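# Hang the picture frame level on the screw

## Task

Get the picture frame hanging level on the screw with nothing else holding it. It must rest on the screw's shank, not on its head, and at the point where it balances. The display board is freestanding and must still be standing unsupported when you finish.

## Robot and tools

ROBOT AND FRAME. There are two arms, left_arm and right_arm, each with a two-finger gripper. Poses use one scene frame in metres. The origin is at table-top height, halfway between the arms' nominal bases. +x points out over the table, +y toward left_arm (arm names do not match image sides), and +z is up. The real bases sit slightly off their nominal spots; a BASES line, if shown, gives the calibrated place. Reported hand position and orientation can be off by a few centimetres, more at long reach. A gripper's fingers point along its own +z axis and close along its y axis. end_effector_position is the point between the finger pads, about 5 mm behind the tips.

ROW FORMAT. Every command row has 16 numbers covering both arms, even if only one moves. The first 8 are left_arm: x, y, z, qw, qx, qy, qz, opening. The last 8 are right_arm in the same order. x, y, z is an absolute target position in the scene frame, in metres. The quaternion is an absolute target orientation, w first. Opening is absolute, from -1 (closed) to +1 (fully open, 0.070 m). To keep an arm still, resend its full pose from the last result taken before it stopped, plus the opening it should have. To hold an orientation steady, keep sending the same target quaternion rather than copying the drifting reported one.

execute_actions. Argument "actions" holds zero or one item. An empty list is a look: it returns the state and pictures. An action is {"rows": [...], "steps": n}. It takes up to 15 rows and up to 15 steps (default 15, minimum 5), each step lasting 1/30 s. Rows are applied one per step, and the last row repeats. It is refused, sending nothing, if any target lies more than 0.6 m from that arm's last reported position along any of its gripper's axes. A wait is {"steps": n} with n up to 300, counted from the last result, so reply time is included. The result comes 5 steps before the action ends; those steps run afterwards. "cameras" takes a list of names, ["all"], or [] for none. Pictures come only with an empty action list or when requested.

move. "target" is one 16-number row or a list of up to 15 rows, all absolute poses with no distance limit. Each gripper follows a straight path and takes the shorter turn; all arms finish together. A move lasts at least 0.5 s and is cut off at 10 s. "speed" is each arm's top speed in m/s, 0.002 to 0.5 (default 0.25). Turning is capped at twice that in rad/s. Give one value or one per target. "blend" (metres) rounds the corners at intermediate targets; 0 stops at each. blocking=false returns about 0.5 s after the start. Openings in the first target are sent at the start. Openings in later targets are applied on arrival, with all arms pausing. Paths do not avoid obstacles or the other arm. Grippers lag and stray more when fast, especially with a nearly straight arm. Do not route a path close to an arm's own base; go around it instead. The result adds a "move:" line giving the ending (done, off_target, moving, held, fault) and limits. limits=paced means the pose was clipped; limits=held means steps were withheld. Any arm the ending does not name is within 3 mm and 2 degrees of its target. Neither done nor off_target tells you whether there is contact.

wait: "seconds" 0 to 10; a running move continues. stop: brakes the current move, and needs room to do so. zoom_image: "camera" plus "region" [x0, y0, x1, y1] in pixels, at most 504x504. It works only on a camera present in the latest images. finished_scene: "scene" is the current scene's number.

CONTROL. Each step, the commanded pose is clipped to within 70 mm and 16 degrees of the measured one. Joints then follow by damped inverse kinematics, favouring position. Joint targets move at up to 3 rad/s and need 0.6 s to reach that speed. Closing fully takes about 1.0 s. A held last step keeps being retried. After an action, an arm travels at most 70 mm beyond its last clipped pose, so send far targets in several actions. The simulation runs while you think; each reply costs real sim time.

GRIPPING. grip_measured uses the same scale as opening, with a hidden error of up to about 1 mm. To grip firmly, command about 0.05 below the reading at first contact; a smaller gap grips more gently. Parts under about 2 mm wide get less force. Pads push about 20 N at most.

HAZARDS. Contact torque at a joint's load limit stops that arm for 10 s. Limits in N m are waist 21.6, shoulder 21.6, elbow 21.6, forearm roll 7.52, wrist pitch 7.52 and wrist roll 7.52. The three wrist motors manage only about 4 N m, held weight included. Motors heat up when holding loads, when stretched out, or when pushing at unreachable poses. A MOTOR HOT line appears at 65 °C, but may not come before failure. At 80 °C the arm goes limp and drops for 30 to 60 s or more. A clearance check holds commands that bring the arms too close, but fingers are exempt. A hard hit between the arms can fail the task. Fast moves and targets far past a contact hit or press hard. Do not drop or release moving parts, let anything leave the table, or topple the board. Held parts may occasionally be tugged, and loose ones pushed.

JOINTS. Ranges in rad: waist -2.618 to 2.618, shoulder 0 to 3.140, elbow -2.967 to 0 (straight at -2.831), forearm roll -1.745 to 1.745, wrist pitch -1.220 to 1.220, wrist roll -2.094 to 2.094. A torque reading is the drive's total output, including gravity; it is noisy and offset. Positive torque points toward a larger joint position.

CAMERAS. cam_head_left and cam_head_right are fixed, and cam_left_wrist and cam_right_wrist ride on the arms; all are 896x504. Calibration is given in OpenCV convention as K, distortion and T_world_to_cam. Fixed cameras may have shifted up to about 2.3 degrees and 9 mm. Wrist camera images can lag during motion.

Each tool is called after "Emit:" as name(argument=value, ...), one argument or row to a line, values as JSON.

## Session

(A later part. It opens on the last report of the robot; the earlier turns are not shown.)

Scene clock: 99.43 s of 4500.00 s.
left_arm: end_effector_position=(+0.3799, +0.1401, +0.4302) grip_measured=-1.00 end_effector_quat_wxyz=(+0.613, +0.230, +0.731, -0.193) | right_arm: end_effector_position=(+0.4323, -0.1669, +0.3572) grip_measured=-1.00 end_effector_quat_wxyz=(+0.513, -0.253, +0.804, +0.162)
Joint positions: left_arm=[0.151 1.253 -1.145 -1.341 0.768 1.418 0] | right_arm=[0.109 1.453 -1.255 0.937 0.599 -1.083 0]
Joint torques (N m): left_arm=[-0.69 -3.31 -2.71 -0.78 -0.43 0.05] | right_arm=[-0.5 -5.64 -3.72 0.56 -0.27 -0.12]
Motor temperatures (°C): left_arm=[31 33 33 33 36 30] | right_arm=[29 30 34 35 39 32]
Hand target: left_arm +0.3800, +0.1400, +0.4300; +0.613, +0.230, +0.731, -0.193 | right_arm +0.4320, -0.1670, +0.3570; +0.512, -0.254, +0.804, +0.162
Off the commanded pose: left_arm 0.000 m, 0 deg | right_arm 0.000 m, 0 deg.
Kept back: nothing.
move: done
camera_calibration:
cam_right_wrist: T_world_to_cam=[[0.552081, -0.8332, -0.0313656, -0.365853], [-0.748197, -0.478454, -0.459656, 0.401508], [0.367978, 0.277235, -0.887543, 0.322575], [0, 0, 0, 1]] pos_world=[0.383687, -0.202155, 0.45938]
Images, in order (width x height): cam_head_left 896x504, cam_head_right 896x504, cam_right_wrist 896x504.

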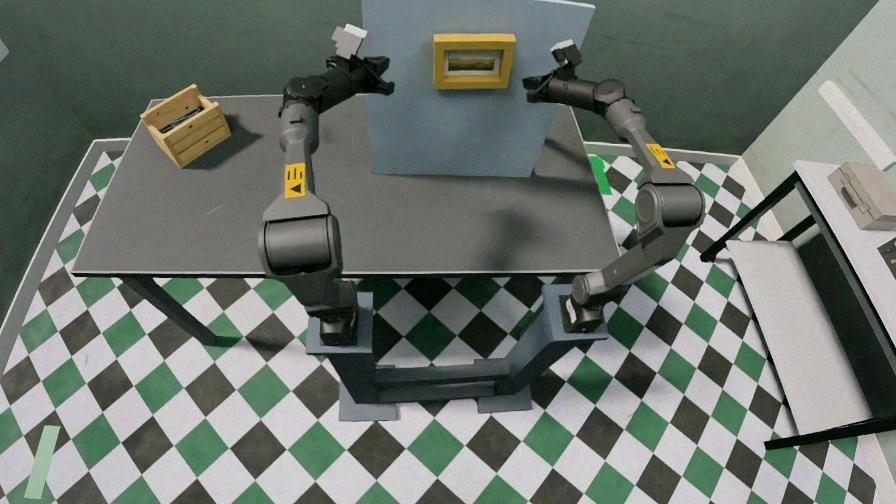

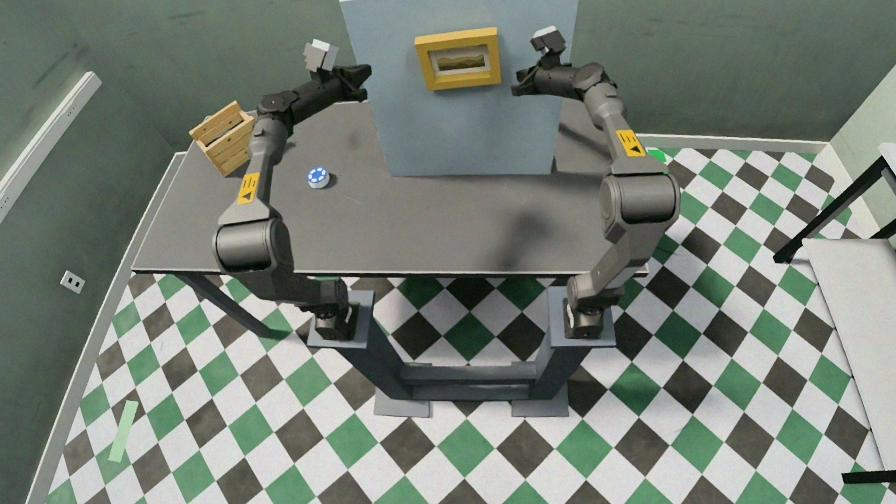

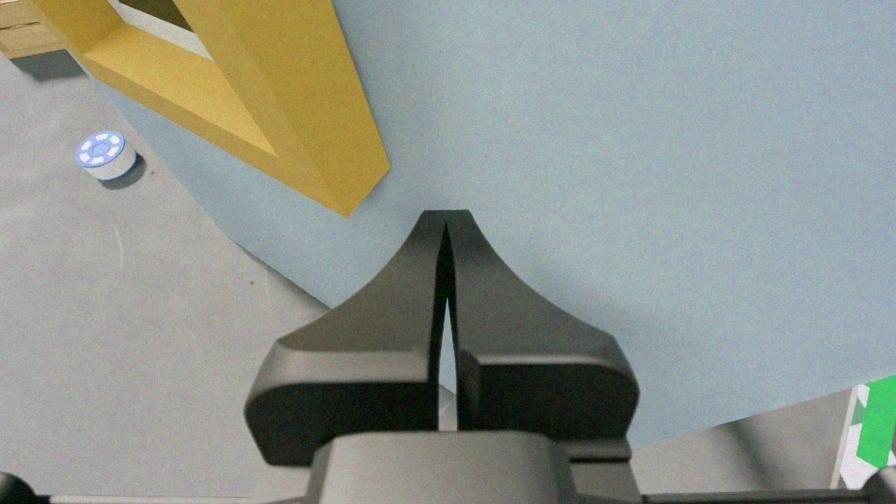

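Emit:
move(
  target=[
    [0.38, 0.14, 0.43, 0.6130, 0.2303, 0.7305, -0.1933, -1, 0.432, -0.142, 0.357, 0.5124, -0.2536, 0.8044, 0.1616, -1],
    [0.38, 0.14, 0.43, 0.6130, 0.2303, 0.7305, -0.1933, -1, 0.432, -0.127, 0.357, 0.5124, -0.2536, 0.8044, 0.1616, -1],
  ],
  speed=[0.1, 0.02],
  cameras=["cam_head_left", "cam_head_right", "cam_right_wrist"],
)

Emit:
zoom_image(
  camera="cam_head_left",
  region=[415, 20, 525, 105],
)

Emit:
zoom_image(
  camera="cam_head_right",
  region=[405, 20, 515, 105],
)

Scene clock: 101.27 s of 4500.00 s.
left_arm: end_effector_position=(+0.3799, +0.1401, +0.4302) grip_measured=-1.00 end_effector_quat_wxyz=(+0.613, +0.230, +0.731, -0.193) | right_arm: end_effector_position=(+0.4319, -0.1269, +0.3569) grip_measured=-1.00 end_effector_quat_wxyz=(+0.512, -0.254, +0.804, +0.162)
Joint positions: left_arm=[0.151 1.253 -1.145 -1.341 0.768 1.418 0] | right_arm=[0.262 1.474 -1.277 0.789 0.484 -0.892 0]
Joint torques (N m): left_arm=[-0.78 -3.13 -2.65 -0.73 -0.44 0.02] | right_arm=[0.08 -4.68 -4.9 0.41 -0.5 -0.04]
Motor temperatures (°C): left_arm=[31 32 33 33 36 30] | right_arm=[29 30 34 35 39 32]
Hand target: left_arm +0.3800, +0.1400, +0.4300; +0.613, +0.230, +0.731, -0.193 | right_arm +0.4320, -0.1270, +0.3570; +0.512, -0.254, +0.804, +0.162
Off the commanded pose: left_arm 0.000 m, 0 deg | right_arm 0.000 m, 0 deg.
Kept back: nothing.
move: done
camera_calibration:
cam_right_wrist: T_world_to_cam=[[0.552322, -0.833056, -0.0309349, -0.332606], [-0.748172, -0.478994, -0.459134, 0.419928], [0.367667, 0.276735, -0.887828, 0.311575], [0, 0, 0, 1]] pos_world=[0.383329, -0.16216, 0.459139]
Images, in order (width x height): cam_head_left 896x504, cam_head_right 896x504, cam_right_wrist 896x504.

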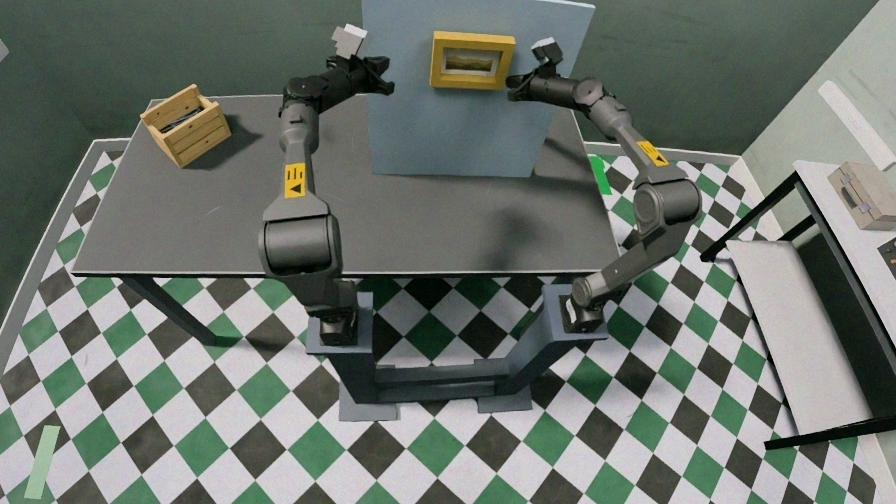

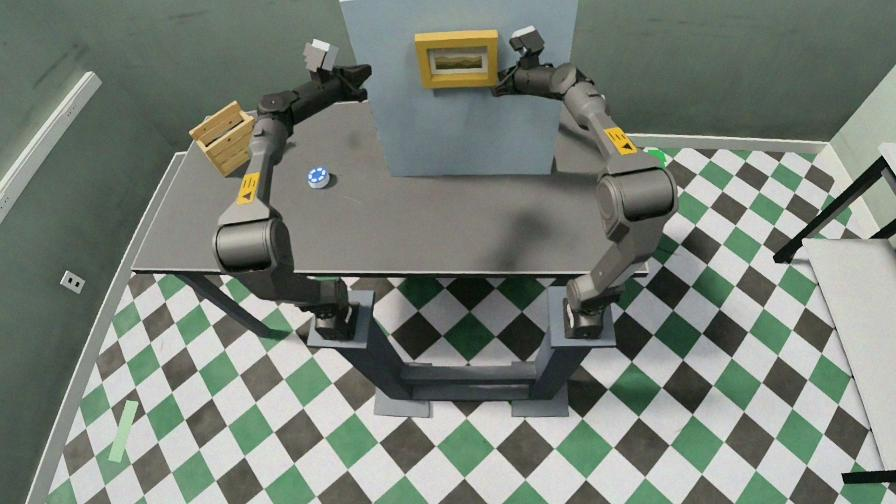

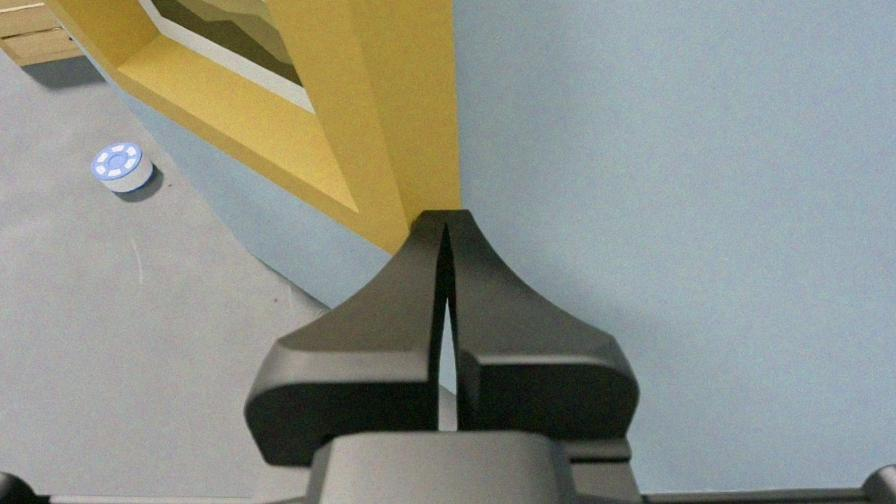

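Scaled by 4.582 from the camera's 896x504 image, which has a finer 1280x720 frame.

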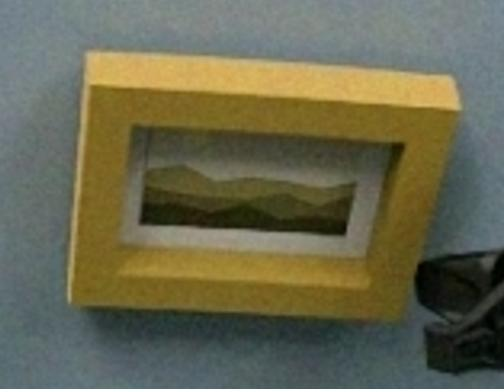

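Scaled by 4.582 from the camera's 896x504 image, which has a finer 1280x720 frame.

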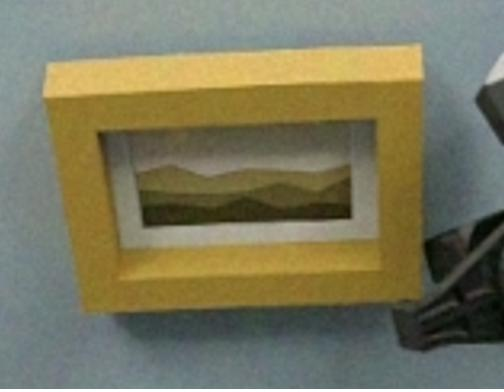

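Emit:
move(
  target=[
    [0.38, 0.14, 0.43, 0.6130, 0.2303, 0.7305, -0.1933, -1, 0.432, -0.117, 0.357, 0.5124, -0.2536, 0.8044, 0.1616, -1],
    [0.38, 0.14, 0.43, 0.6130, 0.2303, 0.7305, -0.1933, -1, 0.432, -0.145, 0.357, 0.5124, -0.2536, 0.8044, 0.1616, -1],
  ],
  speed=[0.02, 0.03],
  cameras=["cam_head_left", "cam_head_right", "cam_right_wrist"],
)

Emit:
zoom_image(
  camera="cam_head_left",
  region=[415, 20, 525, 105],
)

Emit:
zoom_image(
  camera="cam_head_right",
  region=[405, 20, 515, 105],
)

Scene clock: 103.30 s of 4500.00 s.
left_arm: end_effector_position=(+0.3799, +0.1401, +0.4302) grip_measured=-1.00 end_effector_quat_wxyz=(+0.613, +0.230, +0.731, -0.193) | right_arm: end_effector_position=(+0.4322, -0.1452, +0.3569) grip_measured=-1.00 end_effector_quat_wxyz=(+0.512, -0.254, +0.804, +0.162)
Joint positions: left_arm=[0.151 1.253 -1.145 -1.341 0.768 1.418 0] | right_arm=[0.193 1.462 -1.264 0.865 0.534 -0.988 0]
Joint torques (N m): left_arm=[-0.63 -3.18 -2.84 -0.72 -0.43 -0.01] | right_arm=[0.77 -5.95 -3.84 0.29 -0.45 0.25]
Motor temperatures (°C): left_arm=[31 32 33 33 36 30] | right_arm=[29 30 34 35 39 32]
Hand target: left_arm +0.3800, +0.1400, +0.4300; +0.613, +0.230, +0.731, -0.193 | right_arm +0.4320, -0.1450, +0.3570; +0.512, -0.254, +0.804, +0.162
Off the commanded pose: left_arm 0.000 m, 0 deg | right_arm 0.000 m, 0 deg.
Kept back: nothing.
move: done
camera_calibration:
cam_right_wrist: T_world_to_cam=[[0.552241, -0.833106, -0.0310428, -0.347917], [-0.748266, -0.478896, -0.459082, 0.411422], [0.367598, 0.276752, -0.887851, 0.316497], [0, 0, 0, 1]] pos_world=[0.383643, -0.180414, 0.459079]
Images, in order (width x height): cam_head_left 896x504, cam_head_right 896x504, cam_right_wrist 896x504.

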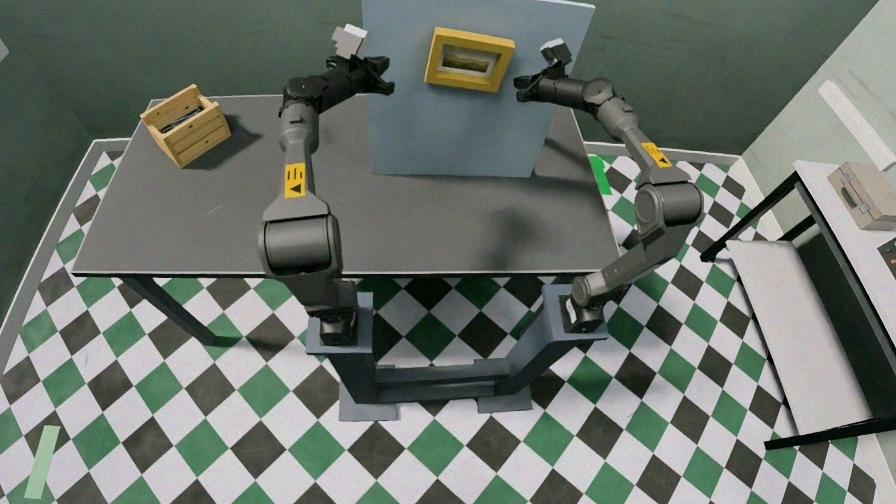

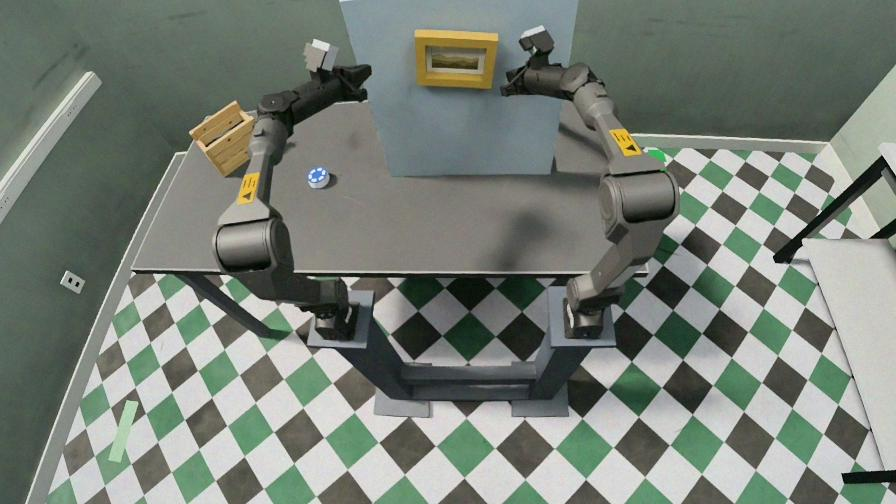

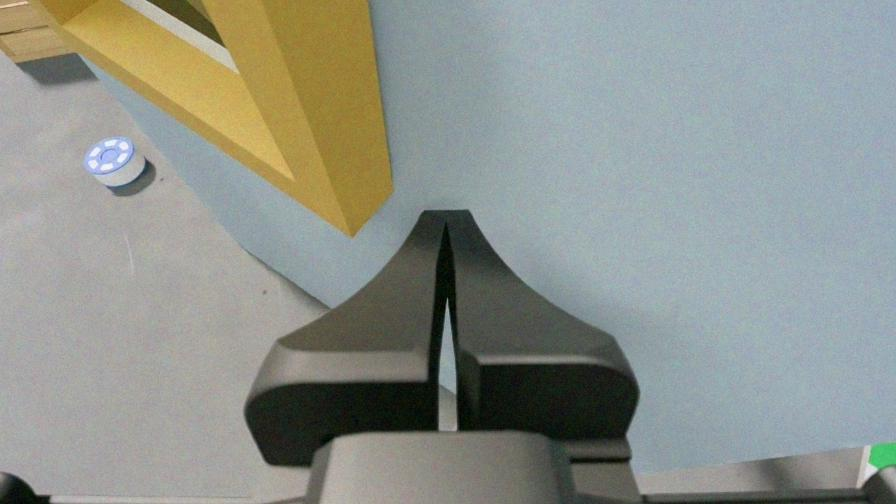

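Scaled by 4.582 from the camera's 896x504 image, which has a finer 1280x720 frame.

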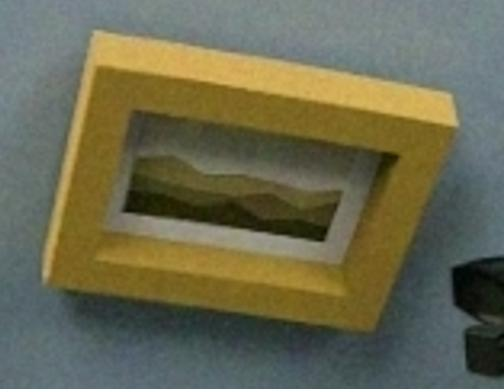

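Scaled by 4.582 from the camera's 896x504 image, which has a finer 1280x720 frame.

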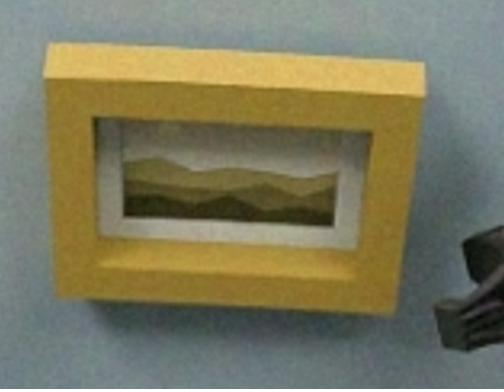

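Emit:
move(
  target=[
    [0.38, 0.14, 0.43, 0.6130, 0.2303, 0.7305, -0.1933, -1, 0.432, -0.122, 0.357, 0.5124, -0.2536, 0.8044, 0.1616, -1],
    [0.38, 0.14, 0.43, 0.6130, 0.2303, 0.7305, -0.1933, -1, 0.432, -0.107, 0.357, 0.5124, -0.2536, 0.8044, 0.1616, -1],
  ],
  speed=[0.05, 0.02],
  cameras=["cam_head_left", "cam_head_right", "cam_right_wrist"],
)

Emit:
zoom_image(
  camera="cam_head_left",
  region=[415, 20, 525, 105],
)

Emit:
zoom_image(
  camera="cam_head_right",
  region=[405, 20, 515, 105],
)

Scene clock: 106.60 s of 4500.00 s.
left_arm: end_effector_position=(+0.3799, +0.1401, +0.4302) grip_measured=-1.00 end_effector_quat_wxyz=(+0.613, +0.230, +0.731, -0.193) | right_arm: end_effector_position=(+0.4319, -0.1070, +0.3569) grip_measured=-1.00 end_effector_quat_wxyz=(+0.512, -0.254, +0.804, +0.162)
Joint positions: left_arm=[0.151 1.253 -1.145 -1.341 0.768 1.418 0] | right_arm=[0.334 1.493 -1.297 0.688 0.437 -0.77 0]
Joint torques (N m): left_arm=[-0.78 -3.27 -2.82 -0.71 -0.37 0.03] | right_arm=[0.72 -5.66 -5.43 0.57 -0.71 -0.06]
Motor temperatures (°C): left_arm=[31 32 33 33 36 30] | right_arm=[29 30 34 35 39 32]
Hand target: left_arm +0.3800, +0.1400, +0.4300; +0.613, +0.230, +0.731, -0.193 | right_arm +0.4320, -0.1070, +0.3570; +0.512, -0.254, +0.804, +0.162
Off the commanded pose: left_arm 0.000 m, 0 deg | right_arm 0.000 m, 0 deg.
Kept back: nothing.
move: done
camera_calibration:
cam_right_wrist: T_world_to_cam=[[0.552464, -0.832965, -0.0308722, -0.316047], [-0.748185, -0.479226, -0.45887, 0.429368], [0.367428, 0.276607, -0.887967, 0.30614], [0, 0, 0, 1]] pos_world=[0.383367, -0.142172, 0.459109]
Images, in order (width x height): cam_head_left 896x504, cam_head_right 896x504, cam_right_wrist 896x504.

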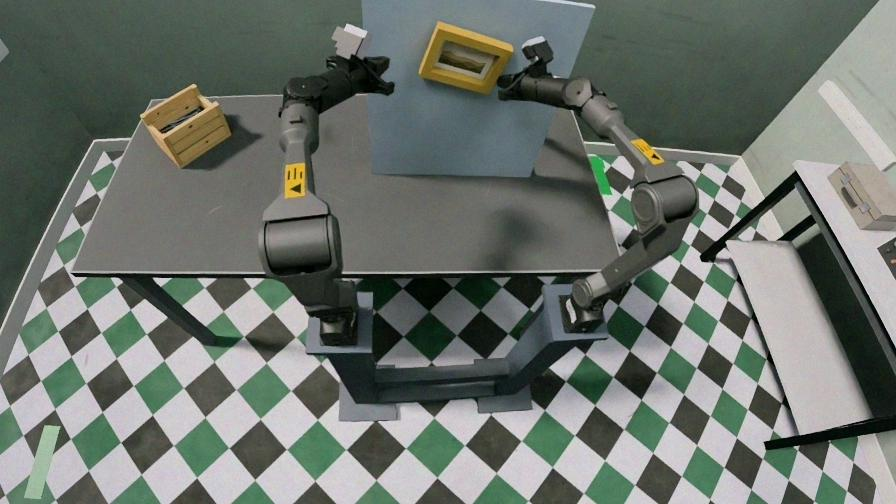

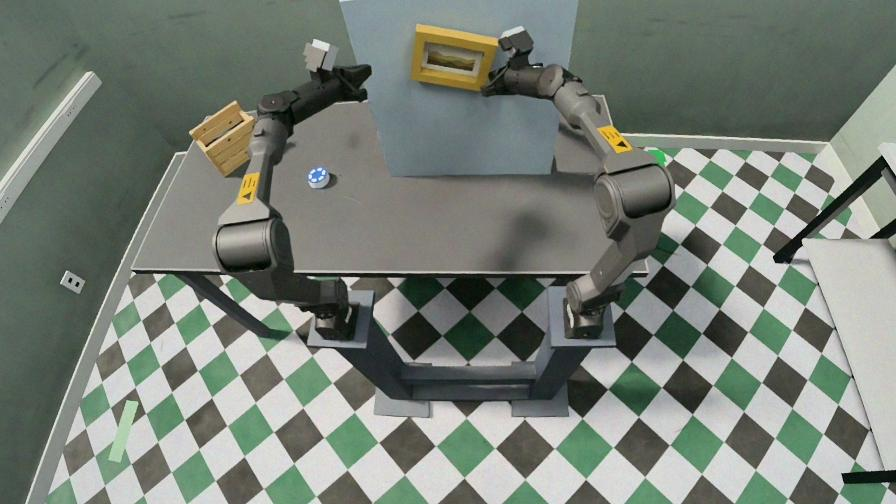

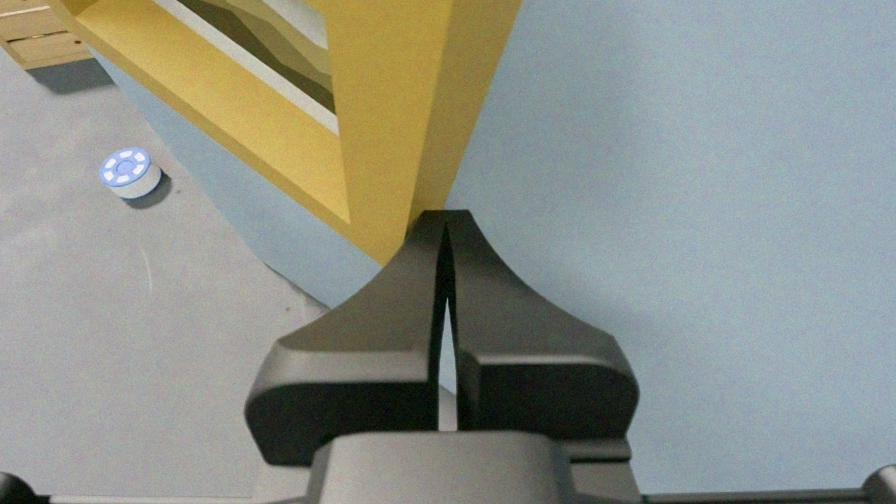

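Scaled by 4.582 from the camera's 896x504 image, which has a finer 1280x720 frame.

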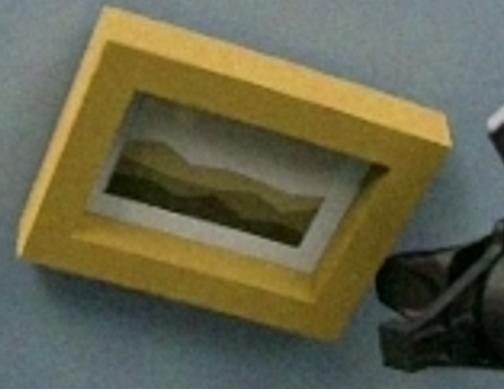

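Scaled by 4.582 from the camera's 896x504 image, which has a finer 1280x720 frame.

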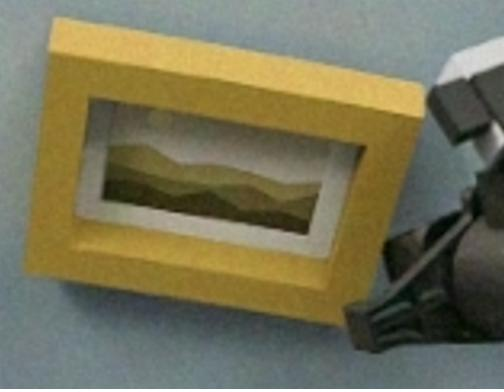

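Emit:
move(
  target=[0.38, 0.14, 0.43, 0.6130, 0.2303, 0.7305, -0.1933, -1, 0.432, -0.150, 0.357, 0.5124, -0.2536, 0.8044, 0.1616, -1],
  speed=0.03,
  cameras=["cam_head_left", "cam_head_right", "cam_right_wrist"],
)

Emit:
zoom_image(
  camera="cam_head_left",
  region=[415, 20, 525, 105],
)

Emit:
zoom_image(
  camera="cam_head_right",
  region=[405, 20, 515, 105],
)

Scene clock: 108.60 s of 4500.00 s.
left_arm: end_effector_position=(+0.3799, +0.1401, +0.4302) grip_measured=-1.00 end_effector_quat_wxyz=(+0.613, +0.230, +0.731, -0.193) | right_arm: end_effector_position=(+0.4321, -0.1502, +0.3572) grip_measured=-1.00 end_effector_quat_wxyz=(+0.513, -0.254, +0.804, +0.162)
Joint positions: left_arm=[0.151 1.253 -1.145 -1.341 0.768 1.418 0] | right_arm=[0.174 1.459 -1.262 0.883 0.548 -1.012 0]
Joint torques (N m): left_arm=[-0.44 -3.24 -2.93 -0.65 -0.38 0.01] | right_arm=[0.75 -5.95 -3.83 0.3 -0.43 0.25]
Motor temperatures (°C): left_arm=[31 32 33 33 36 30] | right_arm=[29 30 34 35 39 32]
Hand target: left_arm +0.3800, +0.1400, +0.4300; +0.613, +0.230, +0.731, -0.193 | right_arm +0.4320, -0.1500, +0.3570; +0.512, -0.254, +0.804, +0.162
Off the commanded pose: left_arm 0.000 m, 0 deg | right_arm 0.000 m, 0 deg.
Kept back: nothing.
move: done
camera_calibration:
cam_right_wrist: T_world_to_cam=[[0.552264, -0.833103, -0.0307235, -0.352146], [-0.747922, -0.478845, -0.459695, 0.409155], [0.368261, 0.276852, -0.887545, 0.317844], [0, 0, 0, 1]] pos_world=[0.383444, -0.185448, 0.459368]
Images, in order (width x height): cam_head_left 896x504, cam_head_right 896x504, cam_right_wrist 896x504.

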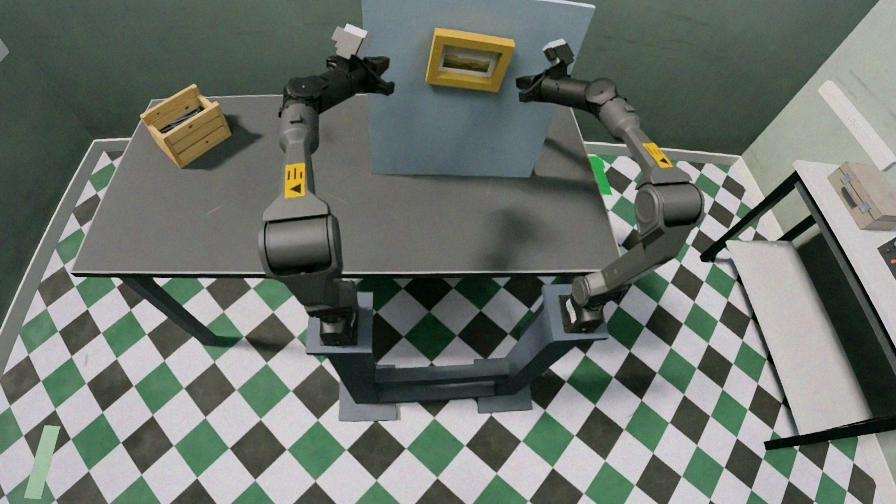

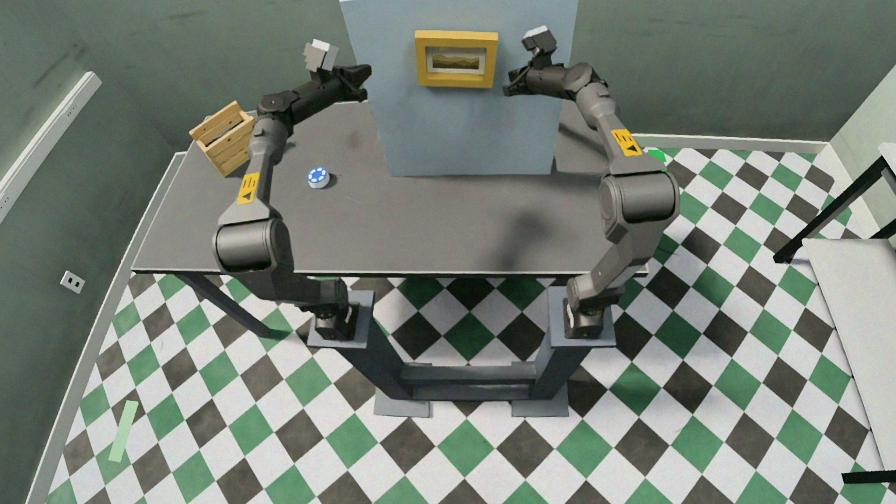

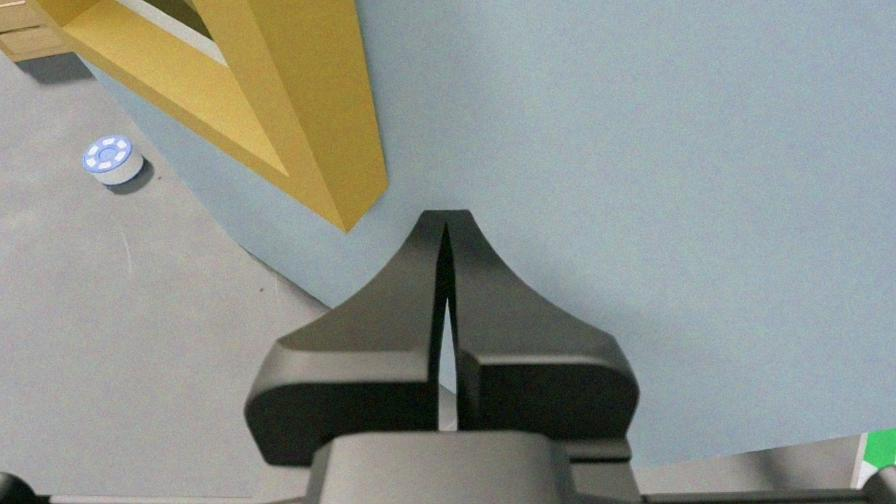

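Scaled by 4.582 from the camera's 896x504 image, which has a finer 1280x720 frame.

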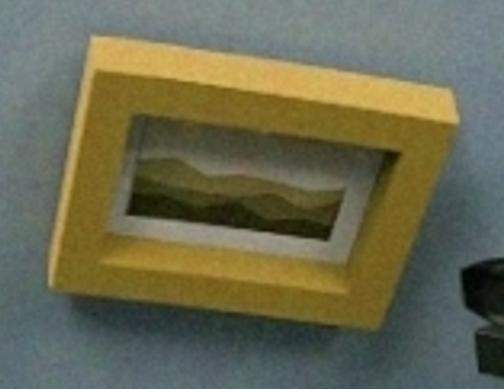

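Scaled by 4.582 from the camera's 896x504 image, which has a finer 1280x720 frame.

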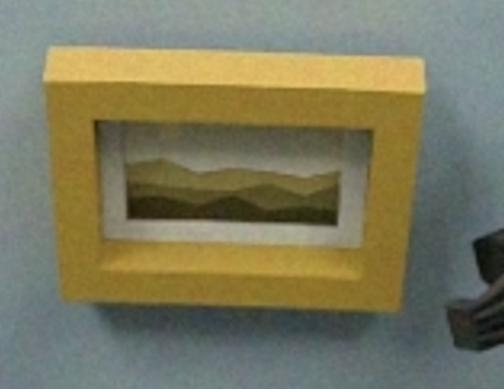

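Emit:
move(
  target=[
    [0.40, 0.13, 0.40, 0.5124, 0.2536, 0.8044, -0.1616, -1, 0.41, -0.18, 0.357, 0.5124, -0.2536, 0.8044, 0.1616, -1],
    [0.455, 0.10, 0.368, 0.5124, 0.2536, 0.8044, -0.1616, -1, 0.36, -0.20, 0.40, 0.686, -0.2089, 0.6625, 0.2163, 0.98],
  ],
  speed=0.15,
  blend=0.02,
  cameras=["cam_head_left", "cam_left_wrist"],
)

Scene clock: 113.53 s of 4500.00 s.
left_arm: end_effector_position=(+0.4551, +0.0999, +0.3675) grip_measured=-1.00 end_effector_quat_wxyz=(+0.512, +0.254, +0.805, -0.162) | right_arm: end_effector_position=(+0.3598, -0.2003, +0.4006) grip_measured=+0.98 end_effector_quat_wxyz=(+0.660, -0.223, +0.684, +0.215)
Joint positions: left_arm=[-0.068 1.563 -1.417 -0.888 0.641 1.025 0] | right_arm=[-0.133 1.158 -0.835 1.75 0.803 -1.864 0.069]
Joint torques (N m): left_arm=[0.79 -6.98 -3.27 -0.4 -1.22 -0.11] | right_arm=[0.72 -1.68 -3.69 0.82 0.12 -0.04]
Motor temperatures (°C): left_arm=[31 32 33 33 36 30] | right_arm=[29 31 34 35 39 32]
Hand target: left_arm +0.4550, +0.1000, +0.3680; +0.512, +0.254, +0.804, -0.162 | right_arm +0.3599, -0.2001, +0.4003; +0.660, -0.223, +0.685, +0.215
Off the commanded pose: left_arm 0.000 m, 0 deg | right_arm 0.001 m, 4 deg.
joint sent to its limit (right arm) — joint 4 (forearm roll), upper limit.
Kept back: nothing.
move: off_target (right_arm); target 2's new opening was sent with right_arm's hand 0.001 m and 4 deg from that target
camera_calibration:
cam_left_wrist: T_world_to_cam=[[-0.560041, -0.828239, -0.0193253, 0.348289], [-0.705363, 0.48893, -0.513235, 0.461398], [0.434531, -0.273802, -0.85803, 0.266665], [0, 0, 0, 1]] pos_world=[0.404635, 0.135889, 0.472343]
Images, in order (width x height): cam_head_left 896x504, cam_left_wrist 896x504.

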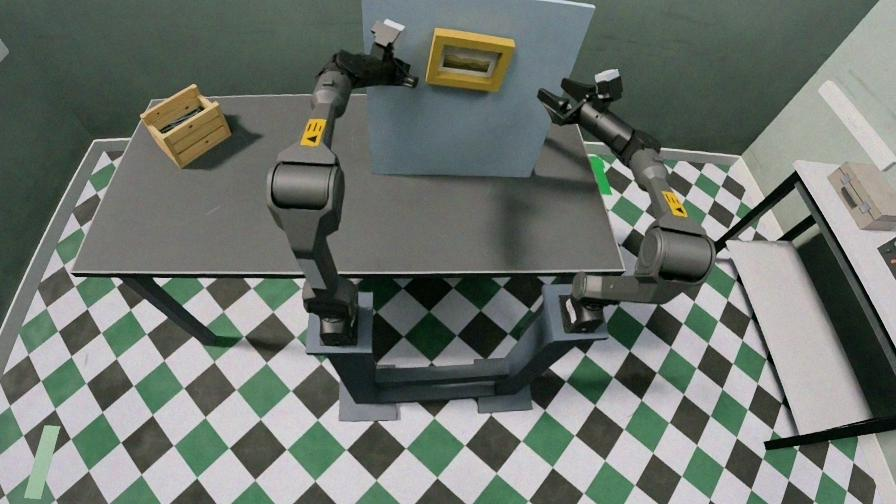

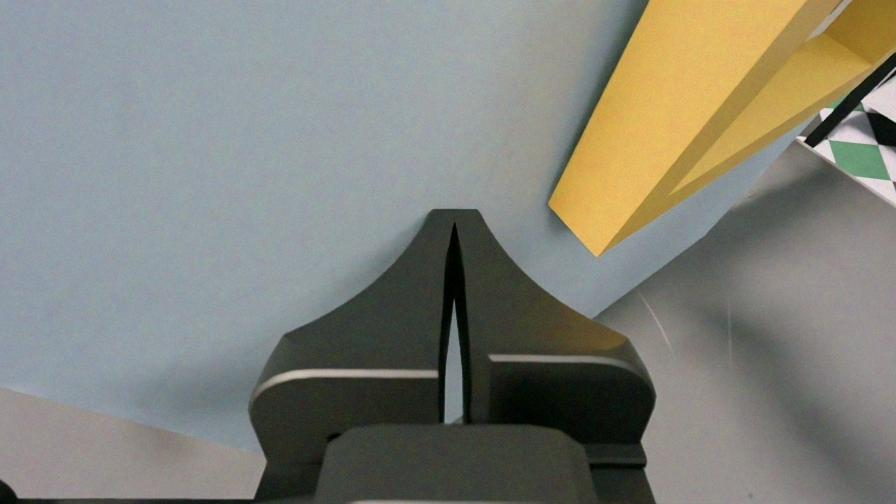

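Emit:
move(
  target=[
    [0.452, 0.07, 0.368, 0.5124, 0.2536, 0.8044, -0.1616, -1, 0.30, -0.13, 0.45, 0.686, -0.2089, 0.6625, 0.2163, 0.98],
    [0.452, 0.044, 0.368, 0.5124, 0.2536, 0.8044, -0.1616, -1, 0.30, -0.13, 0.45, 0.686, -0.2089, 0.6625, 0.2163, 0.98],
  ],
  speed=[0.1, 0.02],
  cameras=["cam_head_left", "cam_head_right", "cam_left_wrist", "cam_right_wrist"],
)

Emit:
zoom_image(
  camera="cam_head_left",
  region=[415, 20, 525, 105],
)

Emit:
zoom_image(
  camera="cam_head_right",
  region=[405, 20, 515, 105],
)

Scene clock: 116.73 s of 4500.00 s.
left_arm: end_effector_position=(+0.4521, +0.0441, +0.3675) grip_measured=-1.00 end_effector_quat_wxyz=(+0.512, +0.253, +0.805, -0.162) | right_arm: end_effector_position=(+0.3001, -0.1300, +0.4498) grip_measured=+0.98 end_effector_quat_wxyz=(+0.684, -0.210, +0.664, +0.216)
Joint positions: left_arm=[-0.26 1.586 -1.443 -0.684 0.507 0.77 0] | right_arm=[0.436 0.944 -0.85 1.75 0.202 -1.748 0.069]
Joint torques (N m): left_arm=[-1.72 -6.62 -4.76 -0.69 -1.08 -0.02] | right_arm=[-0.49 -0.42 -4.29 0.07 0.23 -0.11]
Motor temperatures (°C): left_arm=[31 32 33 33 36 30] | right_arm=[29 30 34 35 39 32]
Hand target: left_arm +0.4520, +0.0440, +0.3680; +0.512, +0.254, +0.804, -0.162 | right_arm +0.3000, -0.1301, +0.4501; +0.684, -0.210, +0.664, +0.216
Off the commanded pose: left_arm 0.000 m, 0 deg | right_arm 0.000 m, 0 deg.
joint sent to its limit (right arm) — joint 4 (forearm roll), upper limit.
Kept back: nothing.
move: done
camera_calibration:
cam_left_wrist: T_world_to_cam=[[-0.559562, -0.82856, -0.019454, 0.300225], [-0.705632, 0.488592, -0.513187, 0.486688], [0.434712, -0.273433, -0.858056, 0.252602], [0, 0, 0, 1]] pos_world=[0.401608, 0.0800322, 0.47235]
cam_right_wrist: T_world_to_cam=[[0.566846, -0.822895, -0.0391159, -0.258834], [-0.501393, -0.306929, -0.80895, 0.468089], [0.653675, 0.478162, -0.586575, 0.248214], [0, 0, 0, 1]] pos_world=[0.219165, -0.18801, 0.514132]

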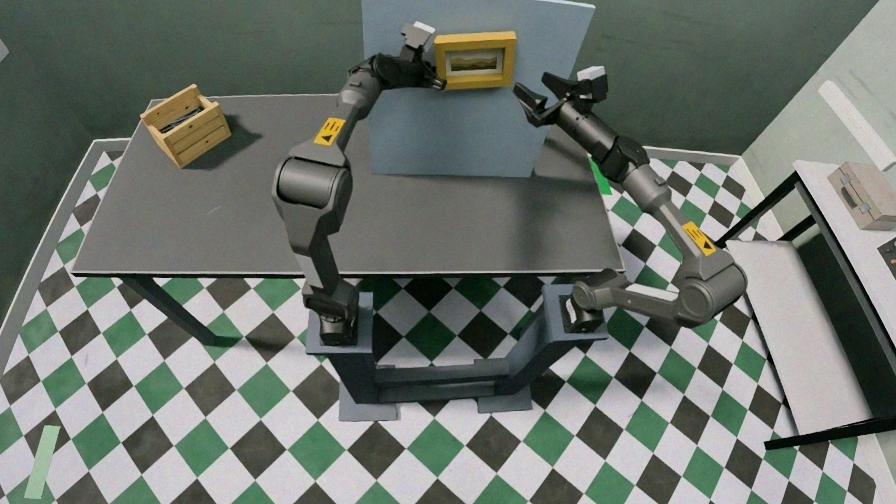

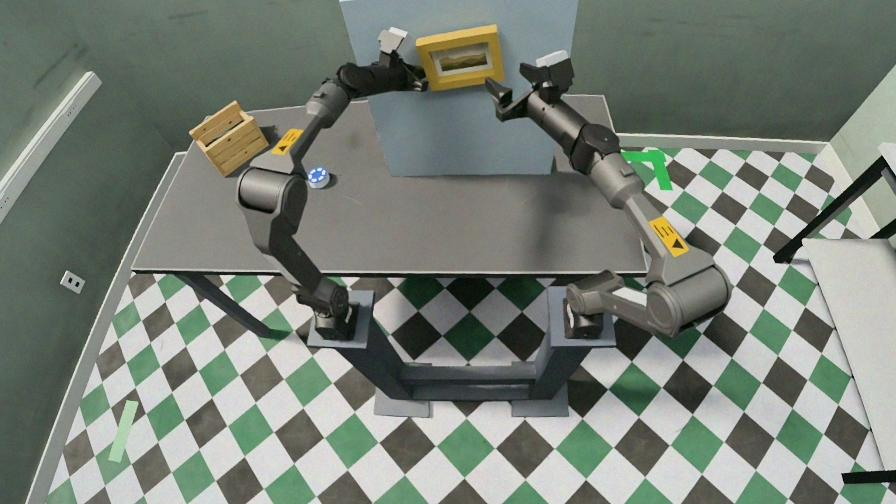

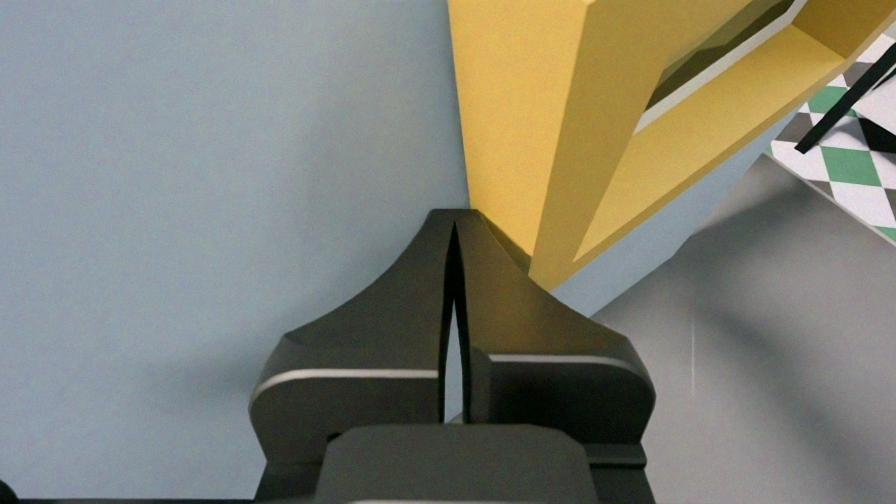

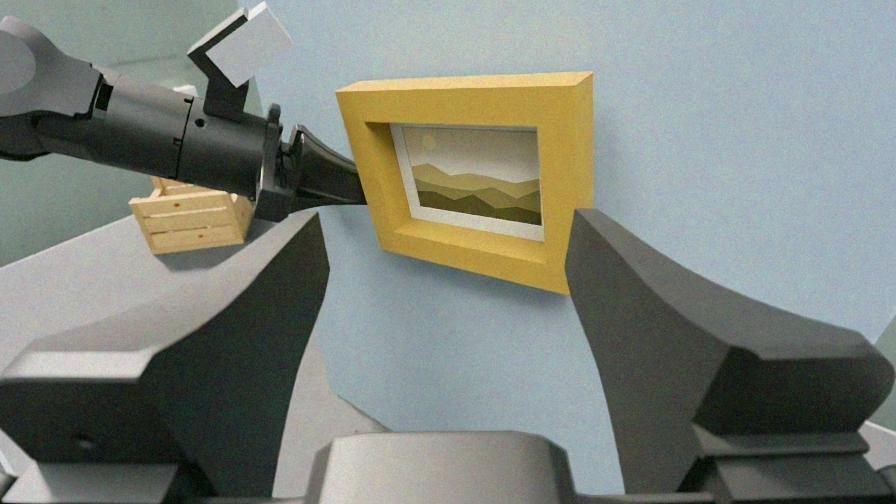

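Scaled by 4.582 from the camera's 896x504 image, which has a finer 1280x720 frame.

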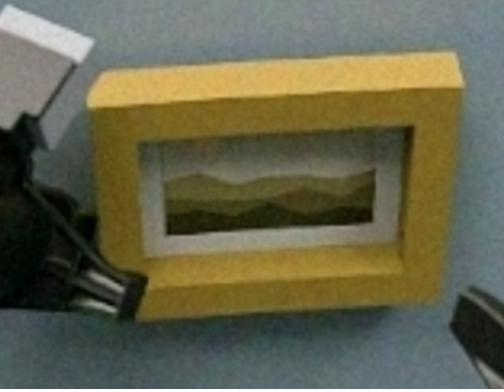

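Scaled by 4.582 from the camera's 896x504 image, which has a finer 1280x720 frame.

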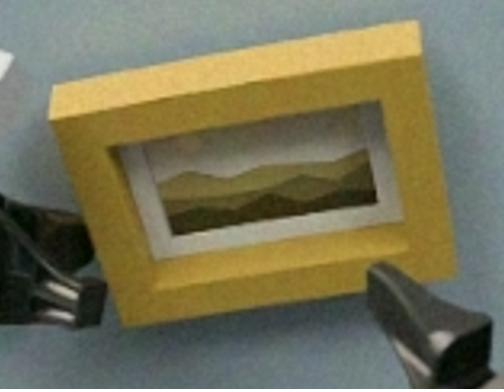

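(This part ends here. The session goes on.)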